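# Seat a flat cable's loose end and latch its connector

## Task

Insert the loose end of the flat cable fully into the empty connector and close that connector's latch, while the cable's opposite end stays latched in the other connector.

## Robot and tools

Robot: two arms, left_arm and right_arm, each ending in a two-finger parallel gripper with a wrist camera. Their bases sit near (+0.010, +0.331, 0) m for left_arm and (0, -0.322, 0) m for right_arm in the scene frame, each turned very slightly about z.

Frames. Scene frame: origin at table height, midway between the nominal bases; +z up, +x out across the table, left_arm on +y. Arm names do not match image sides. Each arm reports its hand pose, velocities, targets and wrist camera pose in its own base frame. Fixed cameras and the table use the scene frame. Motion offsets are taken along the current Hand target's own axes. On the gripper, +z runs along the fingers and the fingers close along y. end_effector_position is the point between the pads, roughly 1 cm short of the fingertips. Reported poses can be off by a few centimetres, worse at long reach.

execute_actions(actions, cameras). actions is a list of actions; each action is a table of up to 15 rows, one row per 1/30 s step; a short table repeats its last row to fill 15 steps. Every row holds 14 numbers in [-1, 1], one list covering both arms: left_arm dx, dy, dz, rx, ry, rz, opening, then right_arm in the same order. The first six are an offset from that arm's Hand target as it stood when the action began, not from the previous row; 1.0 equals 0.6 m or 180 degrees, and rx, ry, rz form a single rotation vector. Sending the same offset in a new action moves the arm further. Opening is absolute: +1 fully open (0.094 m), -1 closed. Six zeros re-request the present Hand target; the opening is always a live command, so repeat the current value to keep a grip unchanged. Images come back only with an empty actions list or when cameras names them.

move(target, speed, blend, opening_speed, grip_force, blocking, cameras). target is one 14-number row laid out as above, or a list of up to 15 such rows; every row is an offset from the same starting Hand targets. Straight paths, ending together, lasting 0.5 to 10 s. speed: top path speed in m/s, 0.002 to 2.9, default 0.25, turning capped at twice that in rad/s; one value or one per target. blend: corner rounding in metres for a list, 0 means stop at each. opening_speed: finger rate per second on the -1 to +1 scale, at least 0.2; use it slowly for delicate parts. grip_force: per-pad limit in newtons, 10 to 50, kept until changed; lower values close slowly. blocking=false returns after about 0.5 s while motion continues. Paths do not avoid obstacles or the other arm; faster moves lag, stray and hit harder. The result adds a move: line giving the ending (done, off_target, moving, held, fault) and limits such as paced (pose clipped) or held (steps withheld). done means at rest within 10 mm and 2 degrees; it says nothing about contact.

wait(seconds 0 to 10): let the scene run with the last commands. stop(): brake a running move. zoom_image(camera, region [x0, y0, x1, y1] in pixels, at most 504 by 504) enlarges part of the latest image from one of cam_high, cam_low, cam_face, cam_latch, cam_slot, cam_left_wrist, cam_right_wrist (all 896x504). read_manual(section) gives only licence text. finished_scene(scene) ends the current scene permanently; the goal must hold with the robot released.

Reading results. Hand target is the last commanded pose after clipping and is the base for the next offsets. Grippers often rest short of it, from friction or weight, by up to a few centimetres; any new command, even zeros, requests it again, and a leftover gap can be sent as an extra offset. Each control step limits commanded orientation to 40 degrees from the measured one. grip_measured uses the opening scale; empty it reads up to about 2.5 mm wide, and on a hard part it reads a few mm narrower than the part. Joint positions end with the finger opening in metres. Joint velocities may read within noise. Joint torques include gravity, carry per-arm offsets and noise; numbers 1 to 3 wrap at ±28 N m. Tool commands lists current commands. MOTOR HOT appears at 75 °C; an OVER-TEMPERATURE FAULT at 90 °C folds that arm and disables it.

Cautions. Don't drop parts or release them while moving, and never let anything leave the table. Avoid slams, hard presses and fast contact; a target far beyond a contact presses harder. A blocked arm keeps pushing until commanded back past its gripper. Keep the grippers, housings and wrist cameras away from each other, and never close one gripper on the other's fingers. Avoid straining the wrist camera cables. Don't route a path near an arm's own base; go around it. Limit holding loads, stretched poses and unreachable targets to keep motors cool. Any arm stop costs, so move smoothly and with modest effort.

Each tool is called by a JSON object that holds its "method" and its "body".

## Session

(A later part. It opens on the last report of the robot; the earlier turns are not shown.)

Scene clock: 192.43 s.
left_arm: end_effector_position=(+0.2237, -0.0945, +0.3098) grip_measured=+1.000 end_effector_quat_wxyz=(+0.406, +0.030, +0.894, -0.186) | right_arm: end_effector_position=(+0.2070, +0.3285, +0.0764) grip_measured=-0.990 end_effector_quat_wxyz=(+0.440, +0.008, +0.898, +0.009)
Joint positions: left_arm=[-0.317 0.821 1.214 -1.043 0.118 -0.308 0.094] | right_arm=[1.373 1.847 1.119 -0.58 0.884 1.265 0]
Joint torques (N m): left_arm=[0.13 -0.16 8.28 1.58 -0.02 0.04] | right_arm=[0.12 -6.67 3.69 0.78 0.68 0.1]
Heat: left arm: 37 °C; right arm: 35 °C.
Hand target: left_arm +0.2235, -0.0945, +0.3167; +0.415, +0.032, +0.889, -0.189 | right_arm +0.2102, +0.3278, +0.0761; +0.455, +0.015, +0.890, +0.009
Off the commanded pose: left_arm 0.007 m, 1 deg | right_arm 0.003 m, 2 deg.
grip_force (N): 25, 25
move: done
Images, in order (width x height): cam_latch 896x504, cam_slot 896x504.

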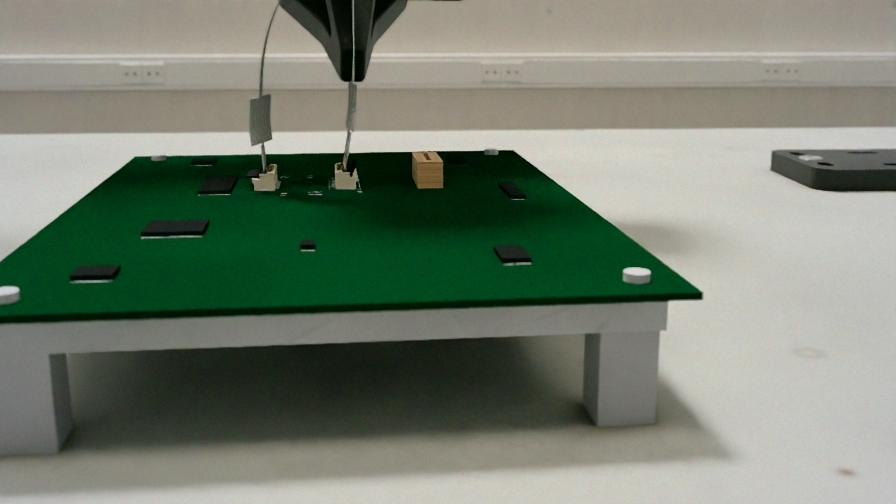

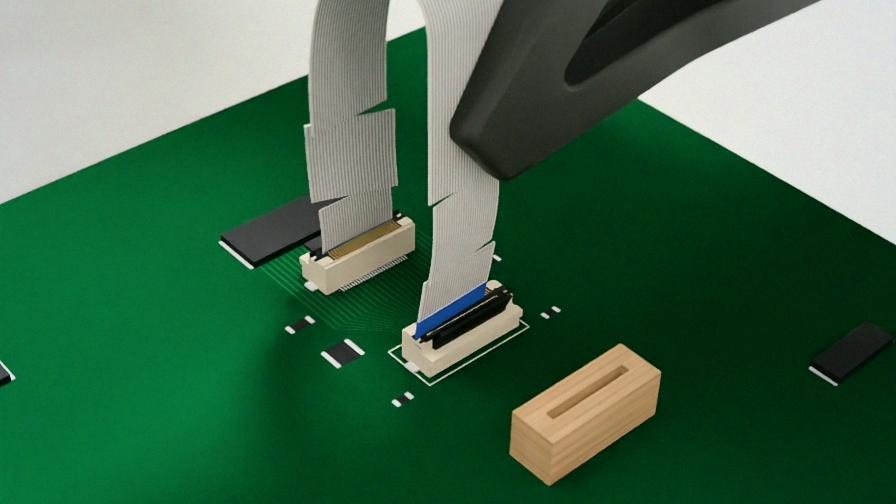

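{"method": "move", "body": {"target": [[0,0,0,0,0,0,1,-0.0086,0.0003,-0.0055,0,0,0,-1],[0,0,0,0,0,0,1,-0.0086,0.0003,-0.0055,0,0,0,-0.92]], "speed": 0.03, "cameras": ["cam_latch","cam_slot"]}}

{"method": "zoom_image", "body": {"camera": "cam_latch", "region": [320, 120, 380, 200]}}

{"method": "zoom_image", "body": {"camera": "cam_slot", "region": [390, 190, 560, 400]}}

Scene clock: 195.90 s.
left_arm: end_effector_position=(+0.2237, -0.0945, +0.3098) grip_measured=+1.000 end_effector_quat_wxyz=(+0.406, +0.030, +0.894, -0.186) | right_arm: end_effector_position=(+0.2070, +0.3285, +0.0763) grip_measured=-0.922 end_effector_quat_wxyz=(+0.440, +0.008, +0.898, +0.009)
Joint positions: left_arm=[-0.317 0.821 1.214 -1.043 0.118 -0.308 0.094] | right_arm=[1.373 1.847 1.119 -0.579 0.884 1.265 0.004]
Joint torques (N m): left_arm=[0.13 -0.18 8.39 1.61 -0.02 0.01] | right_arm=[0.02 -7.49 4.59 0.58 0.68 0.07]
Heat: left arm: 38 °C; right arm: 35 °C.
Hand target: left_arm +0.2235, -0.0945, +0.3167; +0.415, +0.032, +0.889, -0.189 | right_arm +0.2105, +0.3278, +0.0822; +0.455, +0.015, +0.891, +0.009
Off the commanded pose: left_arm 0.007 m, 1 deg | right_arm 0.007 m, 2 deg.
grip_force (N): 25, 25
move: done
Images, in order (width x height): cam_latch 896x504, cam_slot 896x504.

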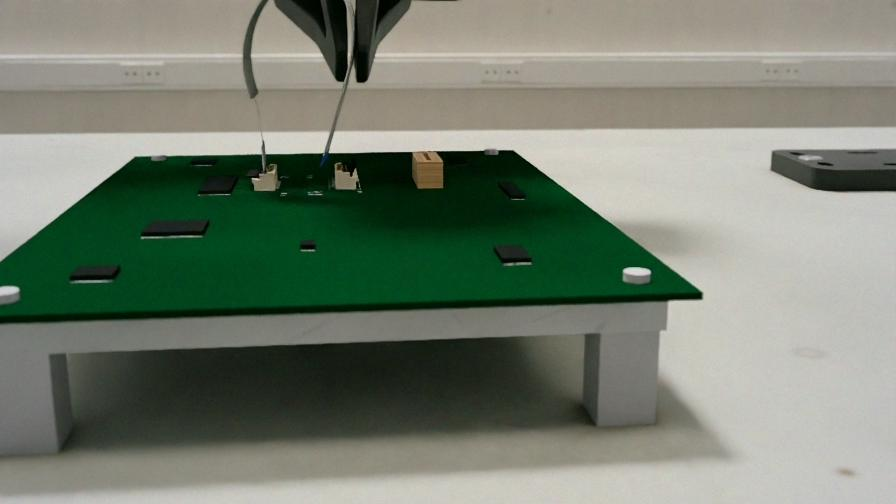

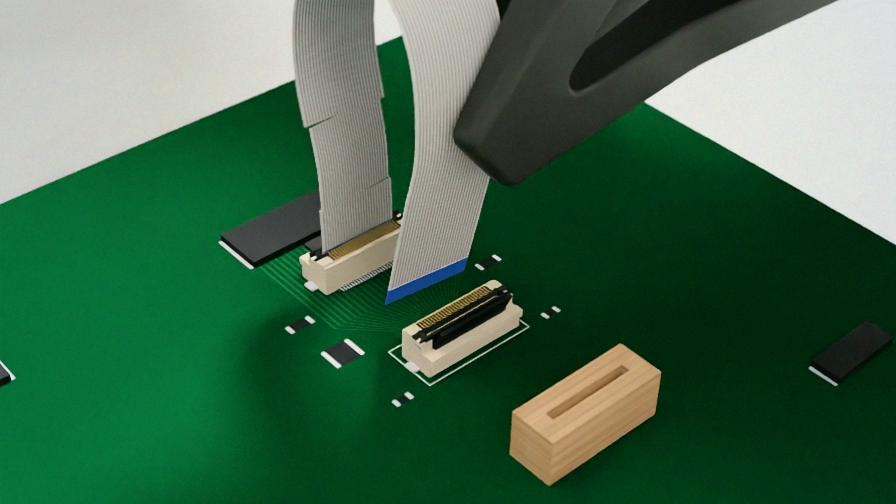

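Scaled by 6.300 from the camera's 896x504 image, which has a finer 1280x720 frame.

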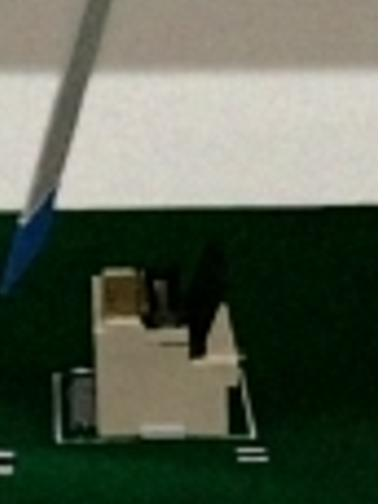

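Scaled by 2.400 from the camera's 896x504 image, which has a finer 1280x720 frame.

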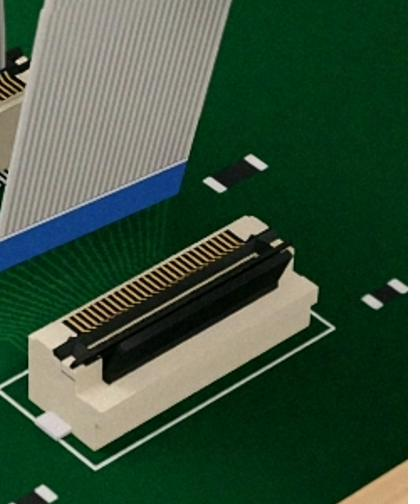

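{"method": "move", "body": {"target": [[0,0,0,0,0,0,1,0.0209,-0.006,0.0151,0,0,0,-0.92],[0,0,0,0,0,0,1,0.0209,-0.006,0.0151,0,0,0,-1]], "speed": 0.05, "cameras": ["cam_latch","cam_slot","cam_face"]}}

{"method": "zoom_image", "body": {"camera": "cam_latch", "region": [310, 120, 370, 200]}}

{"method": "zoom_image", "body": {"camera": "cam_slot", "region": [370, 190, 560, 400]}}

{"method": "zoom_image", "body": {"camera": "cam_face", "region": [430, 170, 560, 270]}}

Scene clock: 199.37 s.
left_arm: end_effector_position=(+0.2237, -0.0945, +0.3098) grip_measured=+1.000 end_effector_quat_wxyz=(+0.406, +0.030, +0.894, -0.186) | right_arm: end_effector_position=(+0.2063, +0.3250, +0.0666) grip_measured=-0.990 end_effector_quat_wxyz=(+0.440, +0.008, +0.898, +0.009)
Joint positions: left_arm=[-0.317 0.821 1.214 -1.043 0.118 -0.308 0.094] | right_arm=[1.373 1.853 1.084 -0.538 0.884 1.265 0]
Joint torques (N m): left_arm=[0.05 -0.1 8.14 1.59 -0.04 0] | right_arm=[-0.12 -6.54 3.74 0.8 0.67 0.06]
Heat: left arm: 38 °C; right arm: 34 °C.
Hand target: left_arm +0.2235, -0.0945, +0.3167; +0.415, +0.032, +0.889, -0.189 | right_arm +0.2104, +0.3246, +0.0666; +0.455, +0.015, +0.891, +0.009
Off the commanded pose: left_arm 0.007 m, 1 deg | right_arm 0.004 m, 2 deg.
grip_force (N): 25, 25
move: done
Images, in order (width x height): cam_face 896x504, cam_latch 896x504, cam_slot 896x504.

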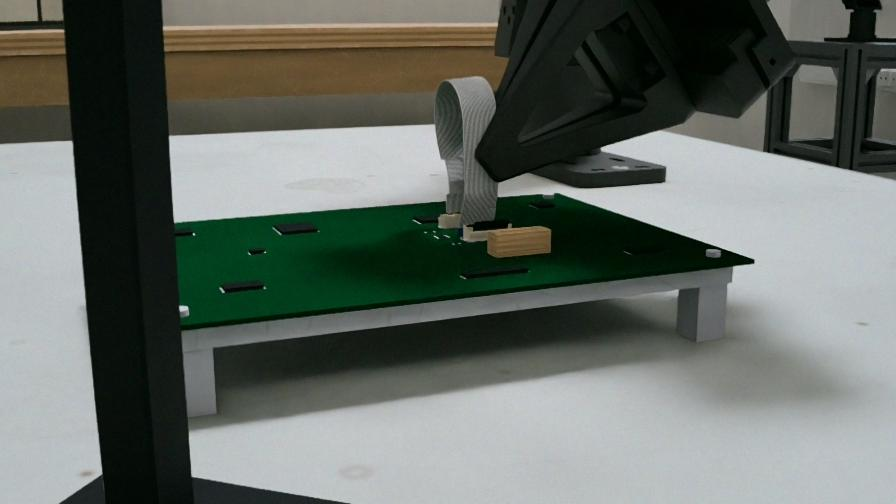

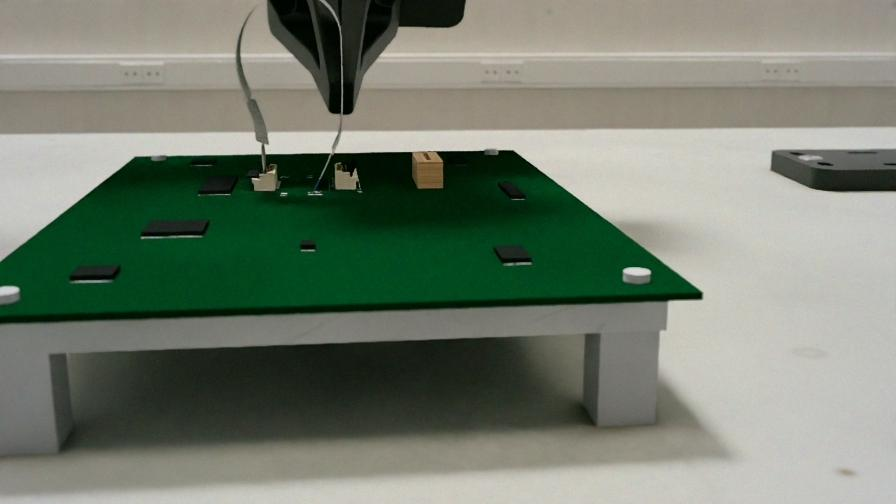

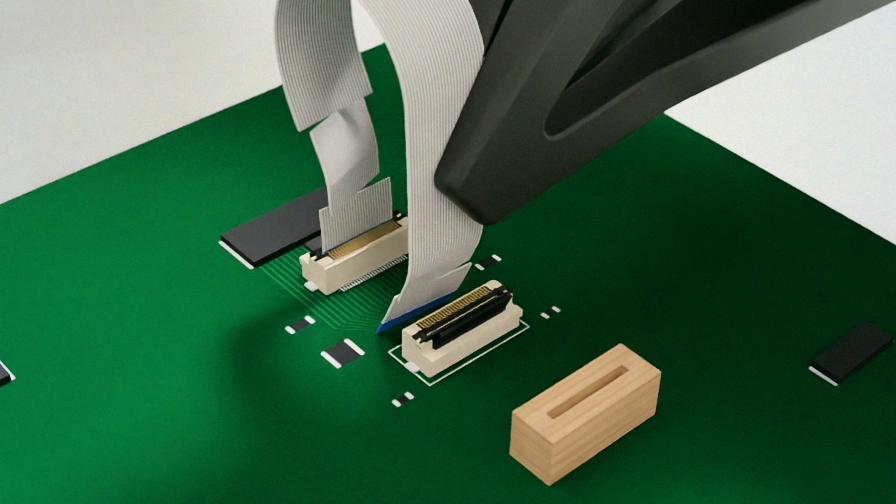

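Scaled by 6.300 from the camera's 896x504 image, which has a finer 1280x720 frame.

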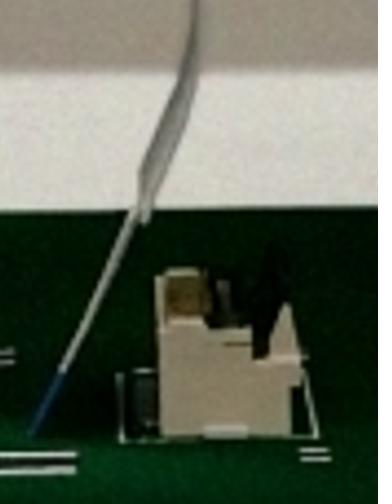

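Scaled by 2.400 from the camera's 896x504 image, which has a finer 1280x720 frame.

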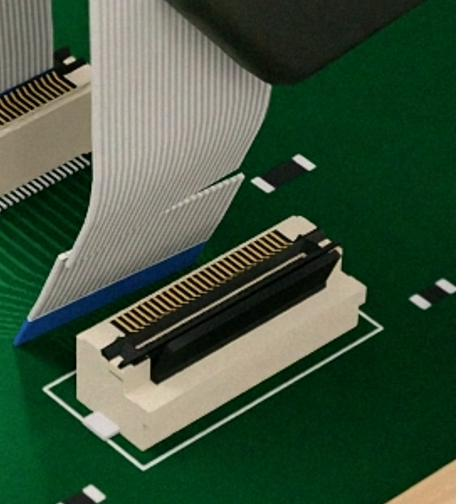

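Scaled by 3.877 from the camera's 896x504 image, which has a finer 1280x720 frame.

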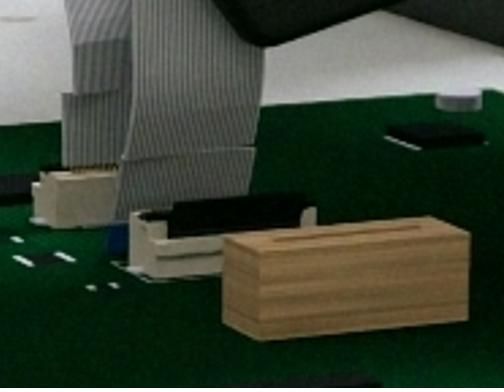

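{"method": "move", "body": {"target": [[0,0,0,0,0,0,1,0,0,0,0,0,0,-0.92],[0,0,0,0,0,0,1,0.0176,-0.0058,0.0127,0,0,0,-0.92],[0,0,0,0,0,0,1,0.0176,-0.0058,0.0127,0,0,0,-1]], "speed": 0.05, "cameras": ["cam_latch","cam_slot","cam_face"]}}

Scene clock: 202.70 s.
left_arm: end_effector_position=(+0.2237, -0.0945, +0.3098) grip_measured=+1.000 end_effector_quat_wxyz=(+0.406, +0.030, +0.894, -0.186) | right_arm: end_effector_position=(+0.2058, +0.3225, +0.0538) grip_measured=-0.990 end_effector_quat_wxyz=(+0.441, +0.008, +0.898, +0.010)
Joint positions: left_arm=[-0.317 0.821 1.214 -1.043 0.118 -0.308 0.094] | right_arm=[1.373 1.87 1.046 -0.481 0.884 1.265 0]
Joint velocities: left_arm=[-0.002 0.007 0.007 -0.154 -0.007 -0.007 0] | right_arm=[within noise]
Joint torques (N m): left_arm=[0.09 -0.29 8.44 1.57 -0.02 0.01] | right_arm=[-0.24 -6.52 3.58 0.81 0.67 0.03]
Heat: left arm: 38 °C; right arm: 34 °C.
Hand target: left_arm +0.2235, -0.0945, +0.3167; +0.415, +0.032, +0.889, -0.189 | right_arm +0.2103, +0.3216, +0.0536; +0.455, +0.015, +0.891, +0.009
Off the commanded pose: left_arm 0.007 m, 1 deg | right_arm 0.005 m, 2 deg.
grip_force (N): 25, 25
move: done
Images, in order (width x height): cam_face 896x504, cam_latch 896x504, cam_slot 896x504.

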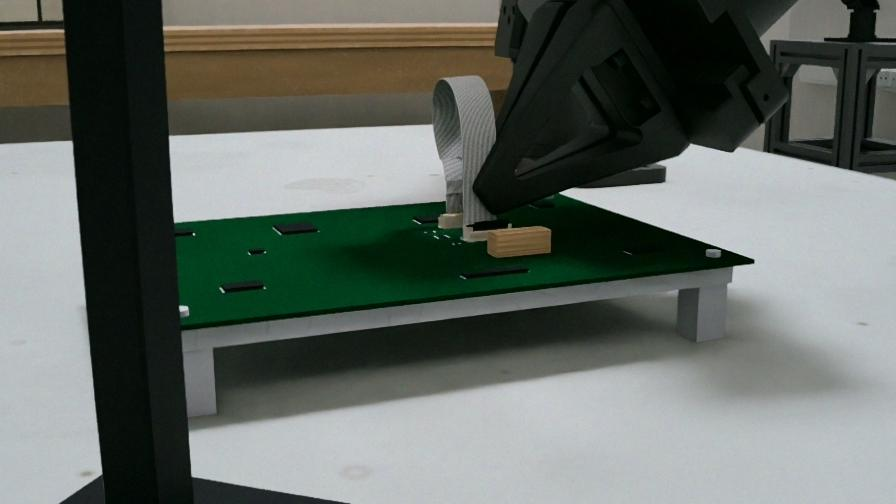

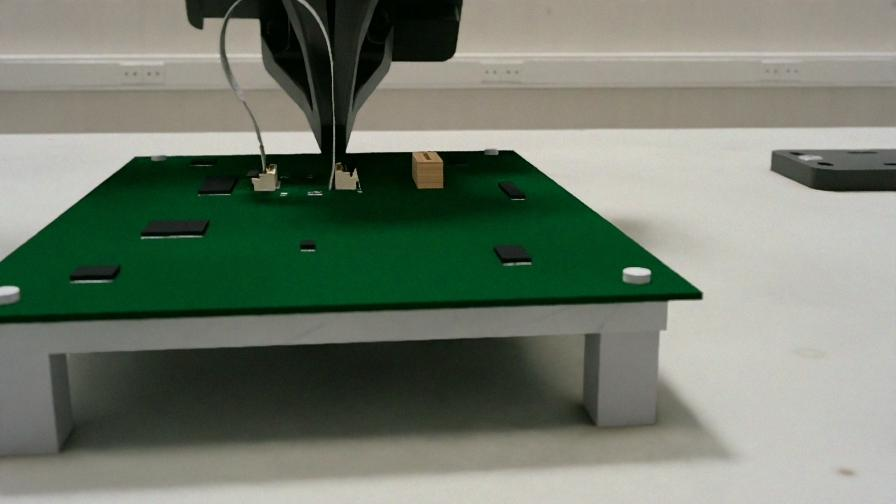

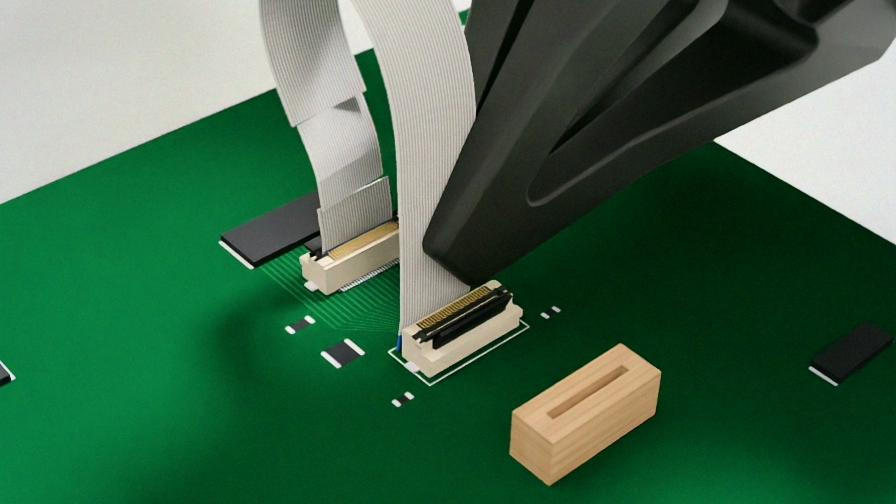

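{"method": "move", "body": {"target": [[0,0,0,0,0,0,1,-0.051,0.0018,-0.0371,0,0,0,-1],[0,0,0,0,0,0,1,-0.051,0.0108,-0.0371,0,0,0,-1]], "speed": 0.06, "cameras": ["cam_latch","cam_slot","cam_face"]}}

{"method": "zoom_image", "body": {"camera": "cam_latch", "region": [320, 120, 380, 200]}}

{"method": "zoom_image", "body": {"camera": "cam_slot", "region": [390, 190, 560, 400]}}

{"method": "zoom_image", "body": {"camera": "cam_face", "region": [430, 170, 560, 270]}}

Scene clock: 207.20 s.
left_arm: end_effector_position=(+0.2237, -0.0945, +0.3098) grip_measured=+1.000 end_effector_quat_wxyz=(+0.406, +0.030, +0.894, -0.186) | right_arm: end_effector_position=(+0.2062, +0.3236, +0.0770) grip_measured=-0.990 end_effector_quat_wxyz=(+0.439, +0.003, +0.898, +0.000)
Joint positions: left_arm=[-0.317 0.821 1.214 -1.043 0.118 -0.308 0.094] | right_arm=[1.373 1.84 1.117 -0.605 0.885 1.265 0]
Joint torques (N m): left_arm=[-0.08 -0.24 8.27 1.55 -0.02 0] | right_arm=[0.03 -8.34 6.04 0.47 0.66 0.08]
Heat: left arm: 38 °C; right arm: 34 °C.
Hand target: left_arm +0.2235, -0.0945, +0.3167; +0.415, +0.032, +0.889, -0.189 | right_arm +0.2104, +0.3269, +0.0915; +0.455, +0.015, +0.891, +0.009
Off the commanded pose: left_arm 0.007 m, 1 deg | right_arm 0.016 m, 3 deg.
grip_force (N): 25, 25
move: off_target (right_arm)
Images, in order (width x height): cam_face 896x504, cam_latch 896x504, cam_slot 896x504.

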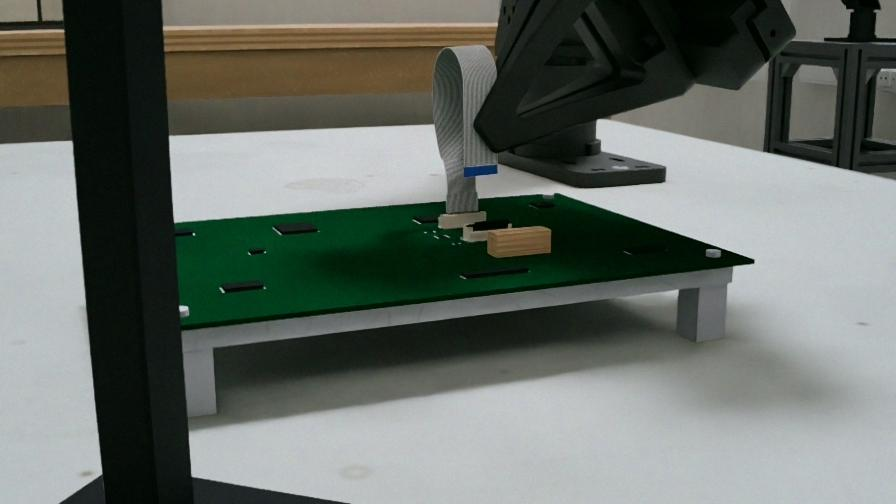

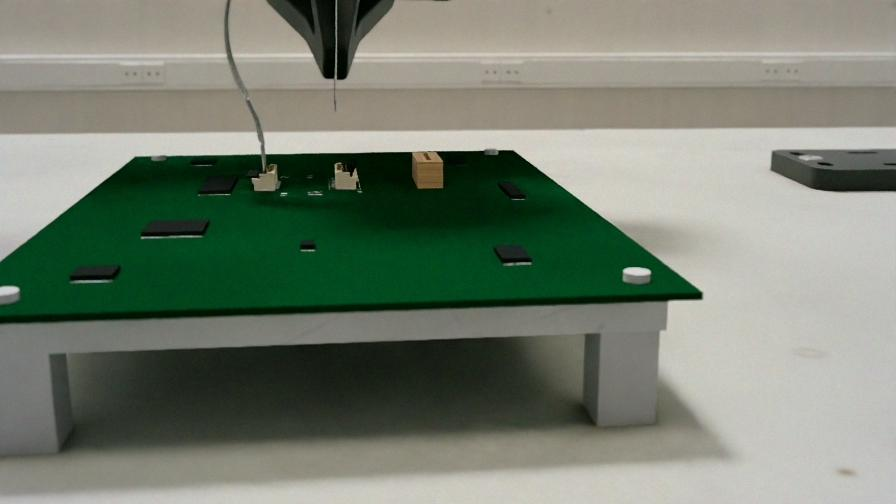

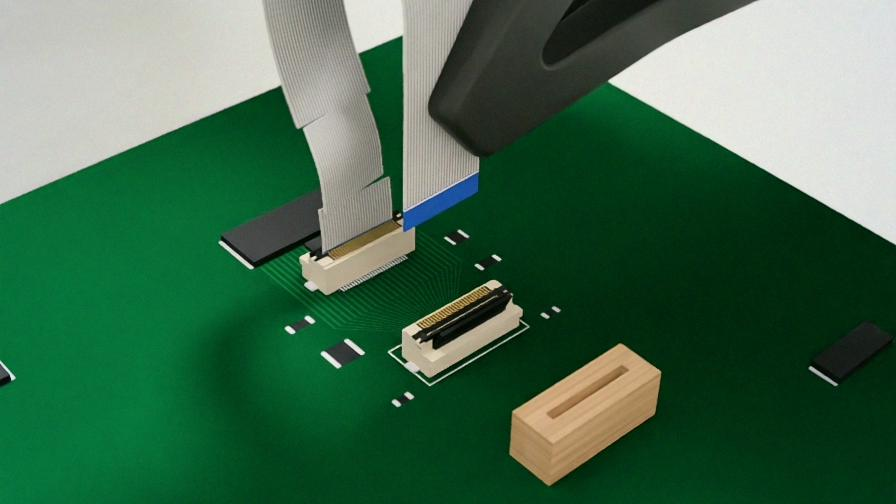

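Scaled by 6.300 from the camera's 896x504 image, which has a finer 1280x720 frame.

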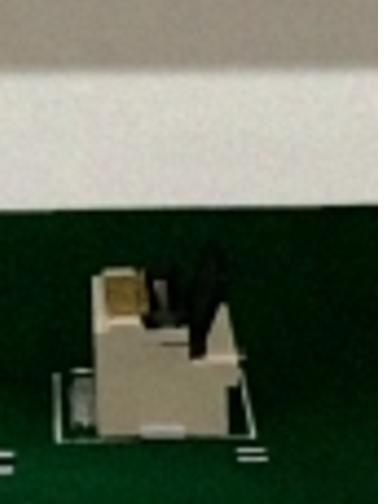

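Scaled by 2.400 from the camera's 896x504 image, which has a finer 1280x720 frame.

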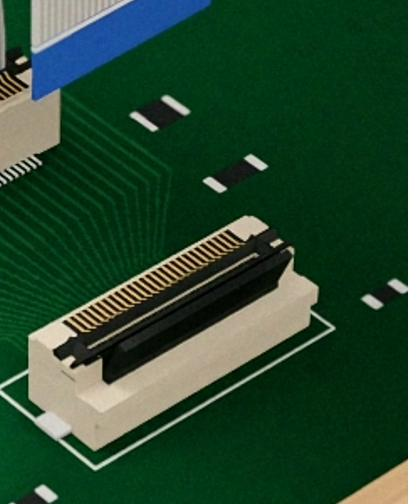

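Scaled by 3.877 from the camera's 896x504 image, which has a finer 1280x720 frame.

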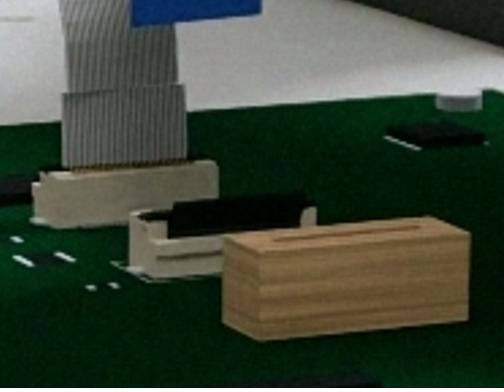

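{"method": "move", "body": {"target": [0,0,0,0,0,0,1,0.0257,0.0023,0.0103,0,0,0,-1], "speed": 0.04, "cameras": ["cam_latch","cam_slot","cam_face"]}}

{"method": "zoom_image", "body": {"camera": "cam_latch", "region": [320, 100, 380, 200]}}

{"method": "zoom_image", "body": {"camera": "cam_slot", "region": [390, 190, 560, 400]}}

{"method": "zoom_image", "body": {"camera": "cam_face", "region": [430, 150, 560, 250]}}

Scene clock: 210.87 s.
left_arm: end_effector_position=(+0.2237, -0.0945, +0.3098) grip_measured=+1.000 end_effector_quat_wxyz=(+0.406, +0.030, +0.894, -0.186) | right_arm: end_effector_position=(+0.2041, +0.3259, +0.0736) grip_measured=-0.990 end_effector_quat_wxyz=(+0.439, +0.007, +0.899, +0.004)
Joint positions: left_arm=[-0.317 0.821 1.214 -1.043 0.118 -0.308 0.094] | right_arm=[1.38 1.851 1.117 -0.597 0.885 1.281 0]
Joint torques (N m): left_arm=[-0.05 -0.12 8.29 1.56 -0.02 0.01] | right_arm=[0.5 -6.6 4.22 0.75 0.69 0.12]
Heat: left arm: 38 °C; right arm: 34 °C.
Hand target: left_arm +0.2235, -0.0945, +0.3167; +0.415, +0.032, +0.889, -0.189 | right_arm +0.2064, +0.3288, +0.0754; +0.455, +0.015, +0.891, +0.009
Off the commanded pose: left_arm 0.007 m, 1 deg | right_arm 0.004 m, 2 deg.
grip_force (N): 25, 25
move: done
Images, in order (width x height): cam_face 896x504, cam_latch 896x504, cam_slot 896x504.

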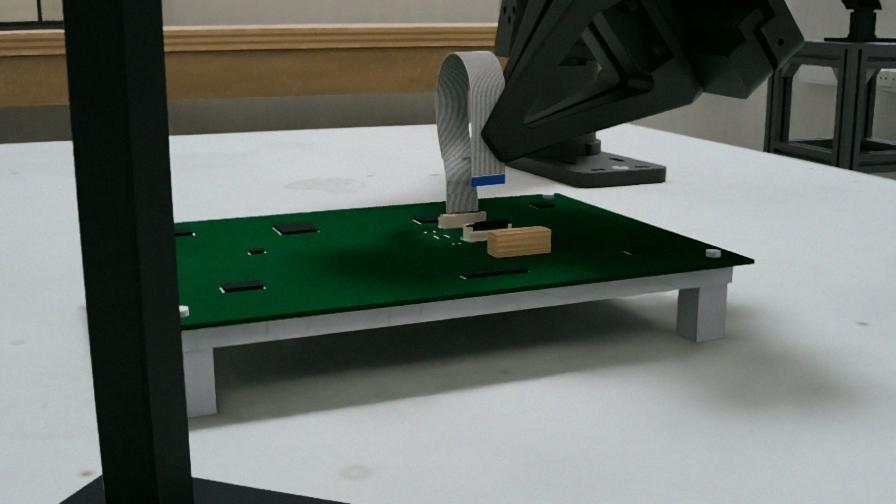

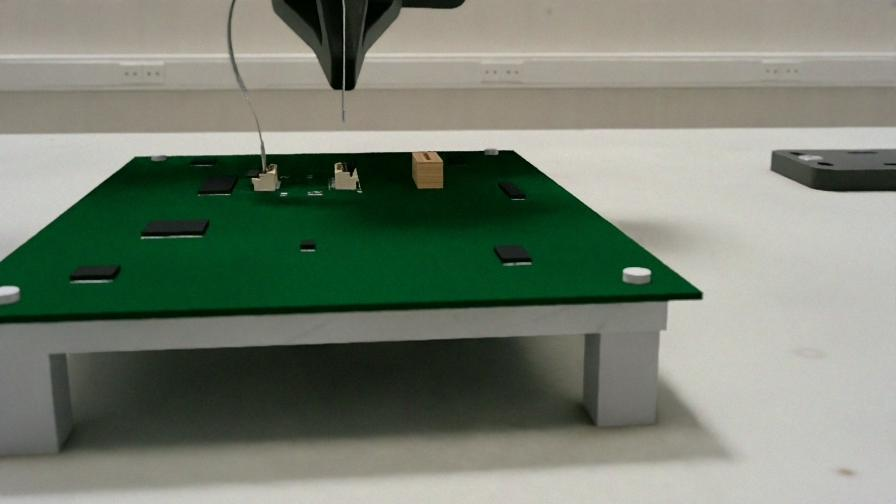

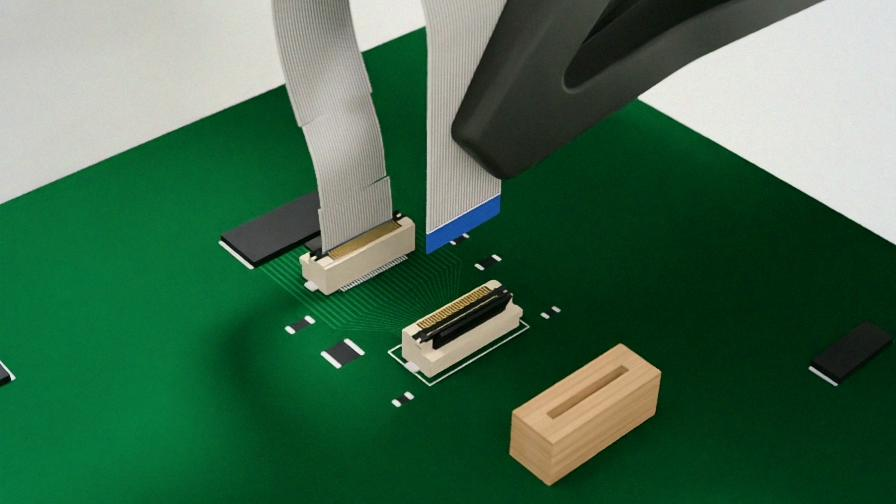

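Scaled by 5.040 from the camera's 896x504 image, which has a finer 1280x720 frame.

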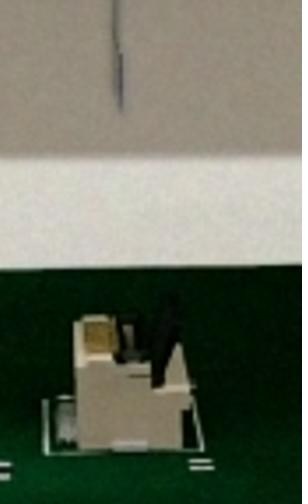

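Scaled by 2.400 from the camera's 896x504 image, which has a finer 1280x720 frame.

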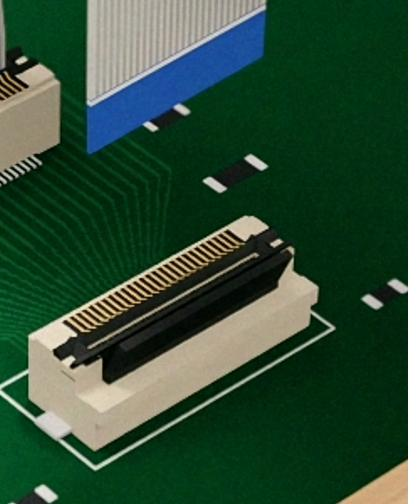

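Scaled by 3.877 from the camera's 896x504 image, which has a finer 1280x720 frame.

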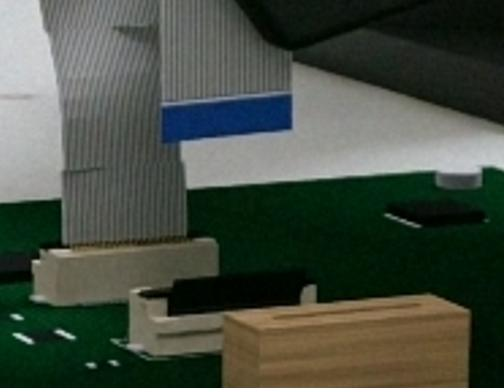

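{"method": "move", "body": {"target": [0,0,0,0,0,0,1,0.0139,0.0007,0.012,0,0,0,-1], "speed": 0.04, "cameras": ["cam_latch","cam_slot","cam_face"]}}

{"method": "zoom_image", "body": {"camera": "cam_latch", "region": [320, 120, 380, 200]}}

{"method": "zoom_image", "body": {"camera": "cam_slot", "region": [390, 190, 560, 400]}}

{"method": "zoom_image", "body": {"camera": "cam_face", "region": [430, 170, 560, 270]}}

Scene clock: 213.57 s.
left_arm: end_effector_position=(+0.2237, -0.0945, +0.3098) grip_measured=+1.000 end_effector_quat_wxyz=(+0.406, +0.030, +0.894, -0.186) | right_arm: end_effector_position=(+0.2047, +0.3286, +0.0640) grip_measured=-0.990 end_effector_quat_wxyz=(+0.439, +0.009, +0.898, +0.007)
Joint positions: left_arm=[-0.317 0.821 1.214 -1.043 0.118 -0.308 0.094] | right_arm=[1.38 1.875 1.104 -0.553 0.885 1.282 0]
Joint torques (N m): left_arm=[-0.02 -0.25 8.21 1.6 -0.04 0.01] | right_arm=[0.31 -6.72 3.75 0.76 0.69 0.08]
Heat: left arm: 38 °C; right arm: 34 °C.
Hand target: left_arm +0.2235, -0.0945, +0.3167; +0.415, +0.032, +0.889, -0.189 | right_arm +0.2074, +0.3296, +0.0645; +0.455, +0.015, +0.891, +0.009
Off the commanded pose: left_arm 0.007 m, 1 deg | right_arm 0.003 m, 2 deg.
grip_force (N): 25, 25
move: done
Images, in order (width x height): cam_face 896x504, cam_latch 896x504, cam_slot 896x504.

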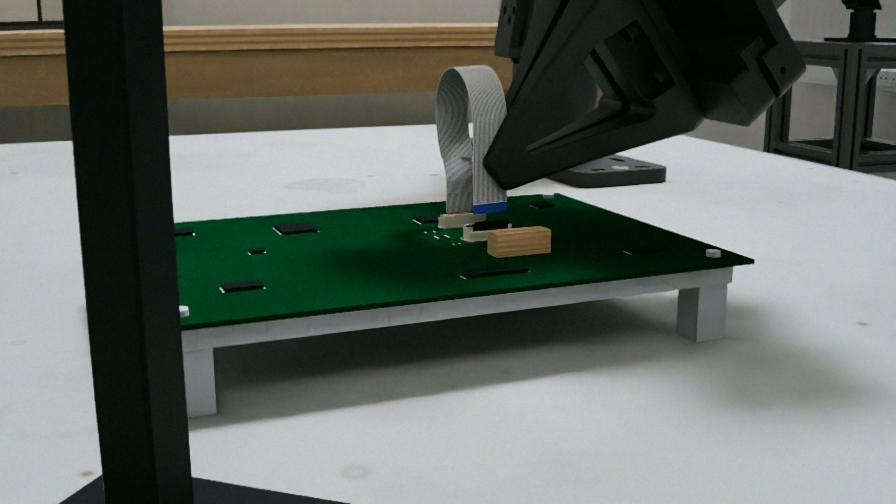

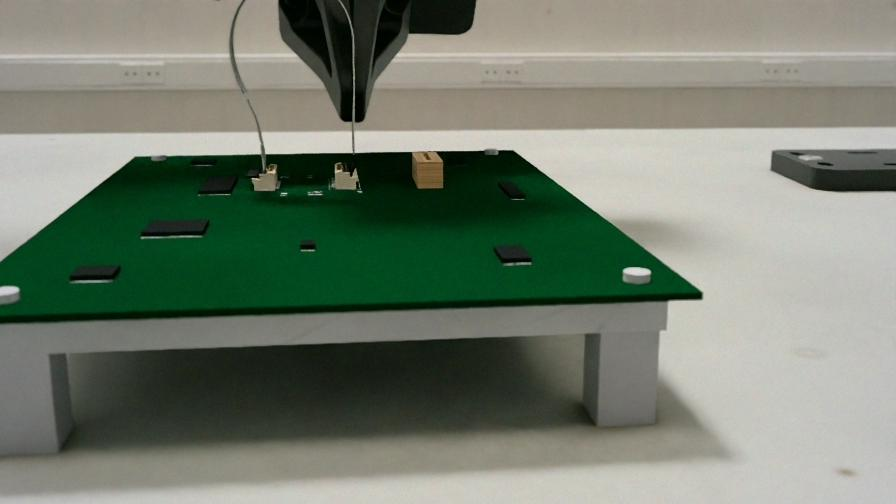

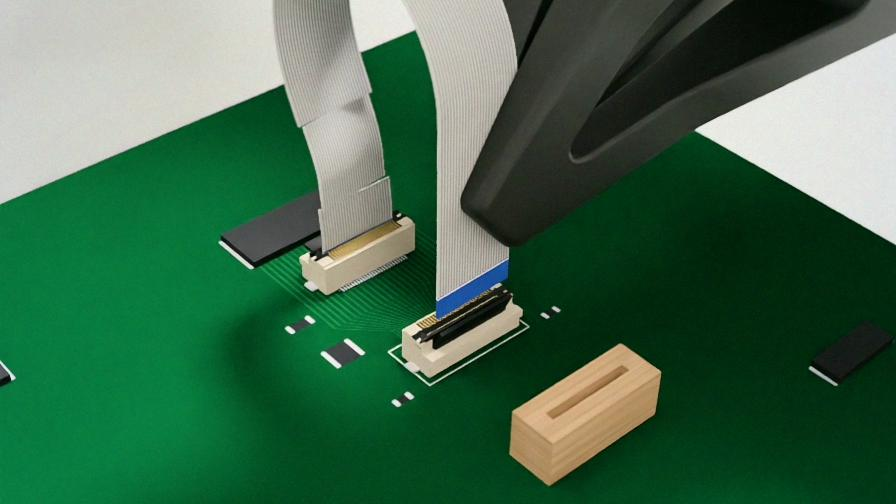

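Scaled by 6.300 from the camera's 896x504 image, which has a finer 1280x720 frame.

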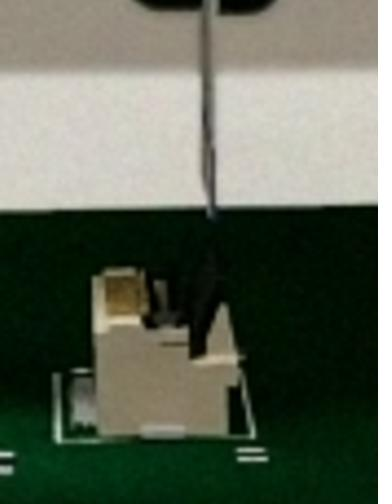

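Scaled by 2.400 from the camera's 896x504 image, which has a finer 1280x720 frame.

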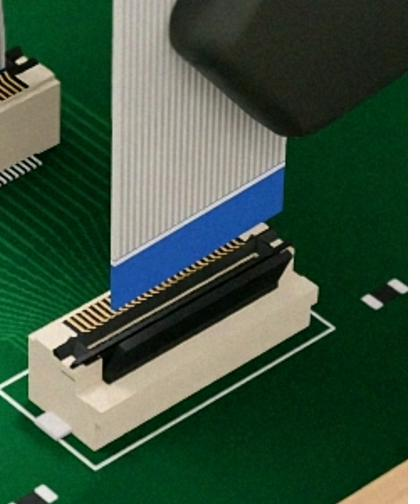

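Scaled by 3.877 from the camera's 896x504 image, which has a finer 1280x720 frame.

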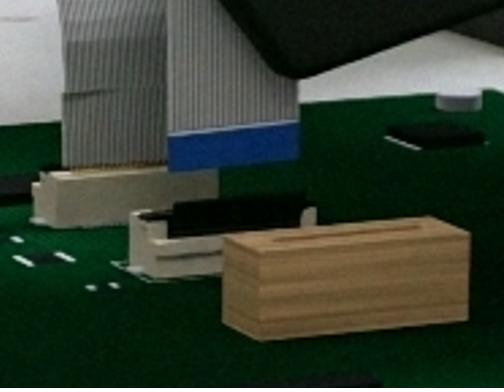

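{"method": "move", "body": {"target": [0,0,0,0,0,0,1,0.0013,-0.0043,0.001,0,0,0,-1], "speed": 0.04, "cameras": ["cam_latch","cam_slot","cam_face"]}}

{"method": "zoom_image", "body": {"camera": "cam_latch", "region": [320, 120, 380, 200]}}

{"method": "zoom_image", "body": {"camera": "cam_slot", "region": [390, 190, 560, 400]}}

{"method": "zoom_image", "body": {"camera": "cam_face", "region": [430, 170, 560, 270]}}

Scene clock: 216.13 s.
left_arm: end_effector_position=(+0.2237, -0.0945, +0.3098) grip_measured=+1.000 end_effector_quat_wxyz=(+0.406, +0.030, +0.894, -0.186) | right_arm: end_effector_position=(+0.2042, +0.3262, +0.0609) grip_measured=-0.990 end_effector_quat_wxyz=(+0.439, +0.008, +0.898, +0.005)
Joint positions: left_arm=[-0.317 0.821 1.214 -1.043 0.118 -0.308 0.094] | right_arm=[1.38 1.875 1.091 -0.544 0.885 1.282 0]
Joint torques (N m): left_arm=[0.2 -0.2 8.29 1.61 -0.05 0.02] | right_arm=[0.2 -7.13 3.67 0.75 0.69 0.06]
Heat: left arm: 38 °C; right arm: 34 °C.
Hand target: left_arm +0.2235, -0.0945, +0.3167; +0.415, +0.032, +0.889, -0.189 | right_arm +0.2074, +0.3270, +0.0634; +0.455, +0.015, +0.891, +0.009
Off the commanded pose: left_arm 0.007 m, 1 deg | right_arm 0.004 m, 2 deg.
grip_force (N): 25, 25
move: done
Images, in order (width x height): cam_face 896x504, cam_latch 896x504, cam_slot 896x504.

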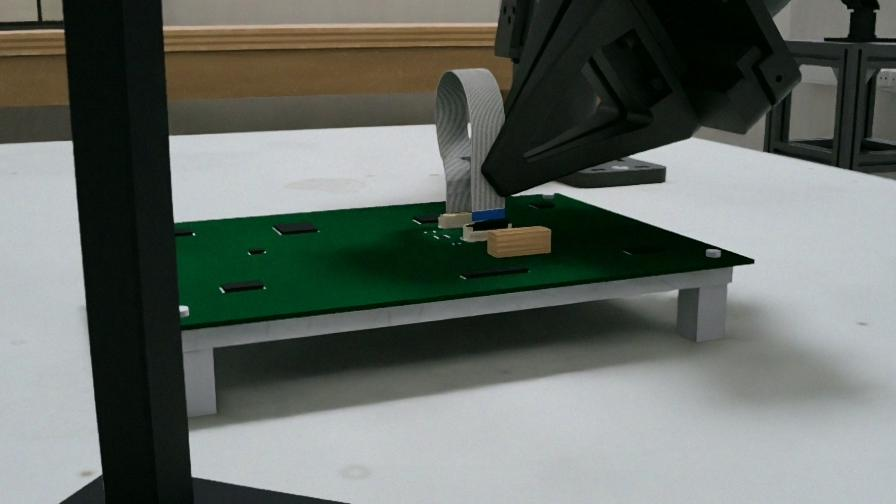

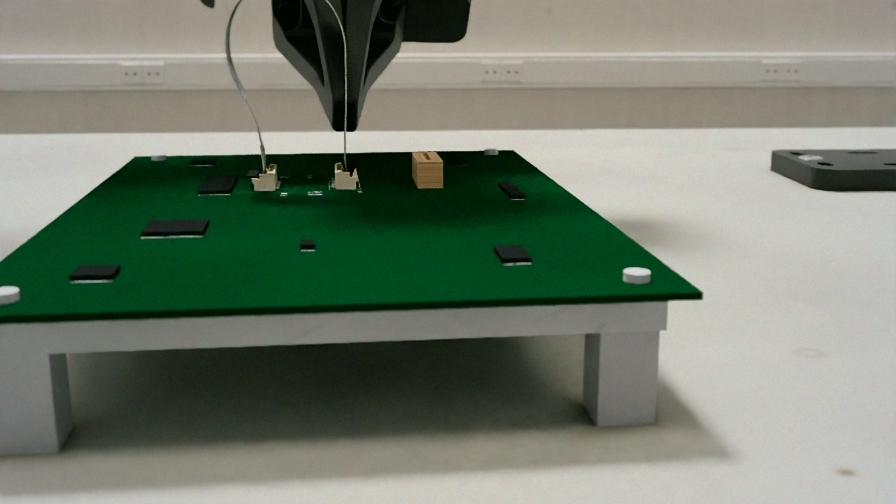

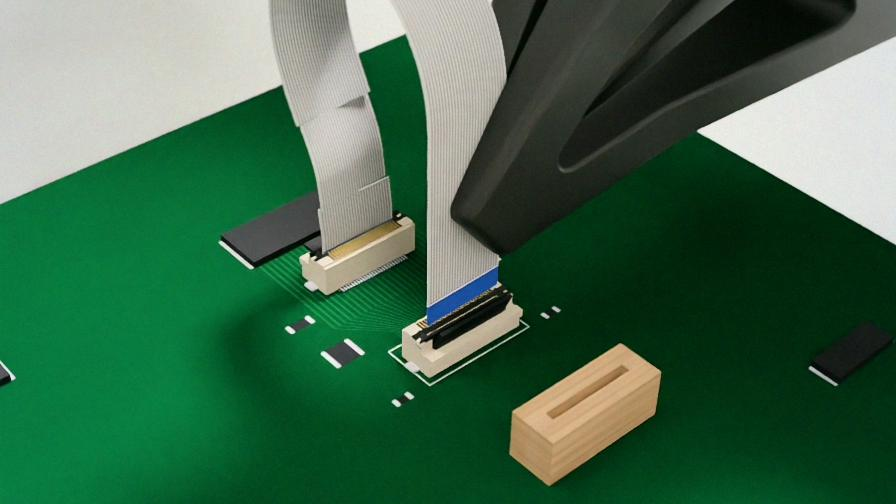

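Scaled by 6.300 from the camera's 896x504 image, which has a finer 1280x720 frame.

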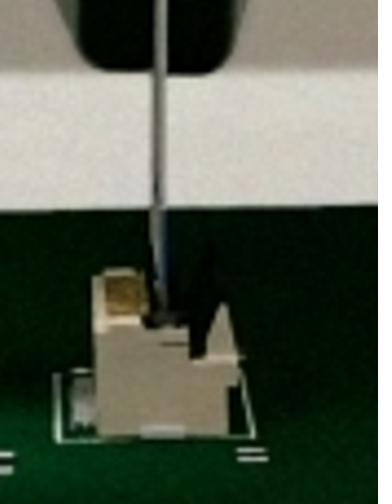

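Scaled by 2.400 from the camera's 896x504 image, which has a finer 1280x720 frame.

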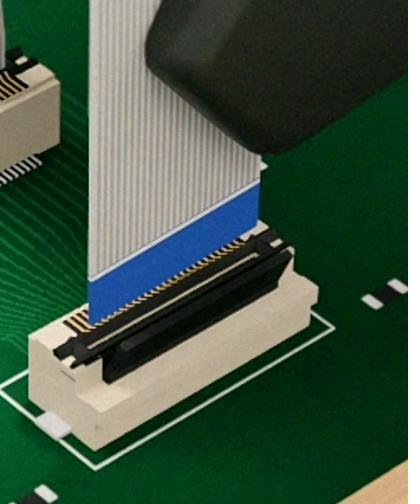

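Scaled by 3.877 from the camera's 896x504 image, which has a finer 1280x720 frame.

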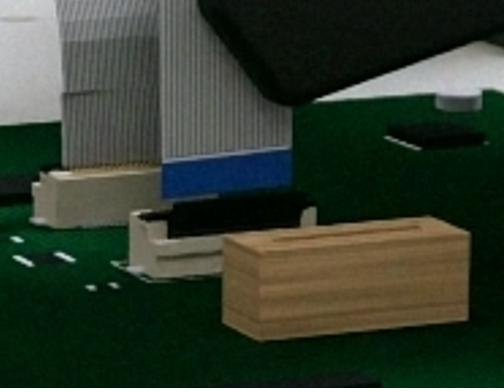

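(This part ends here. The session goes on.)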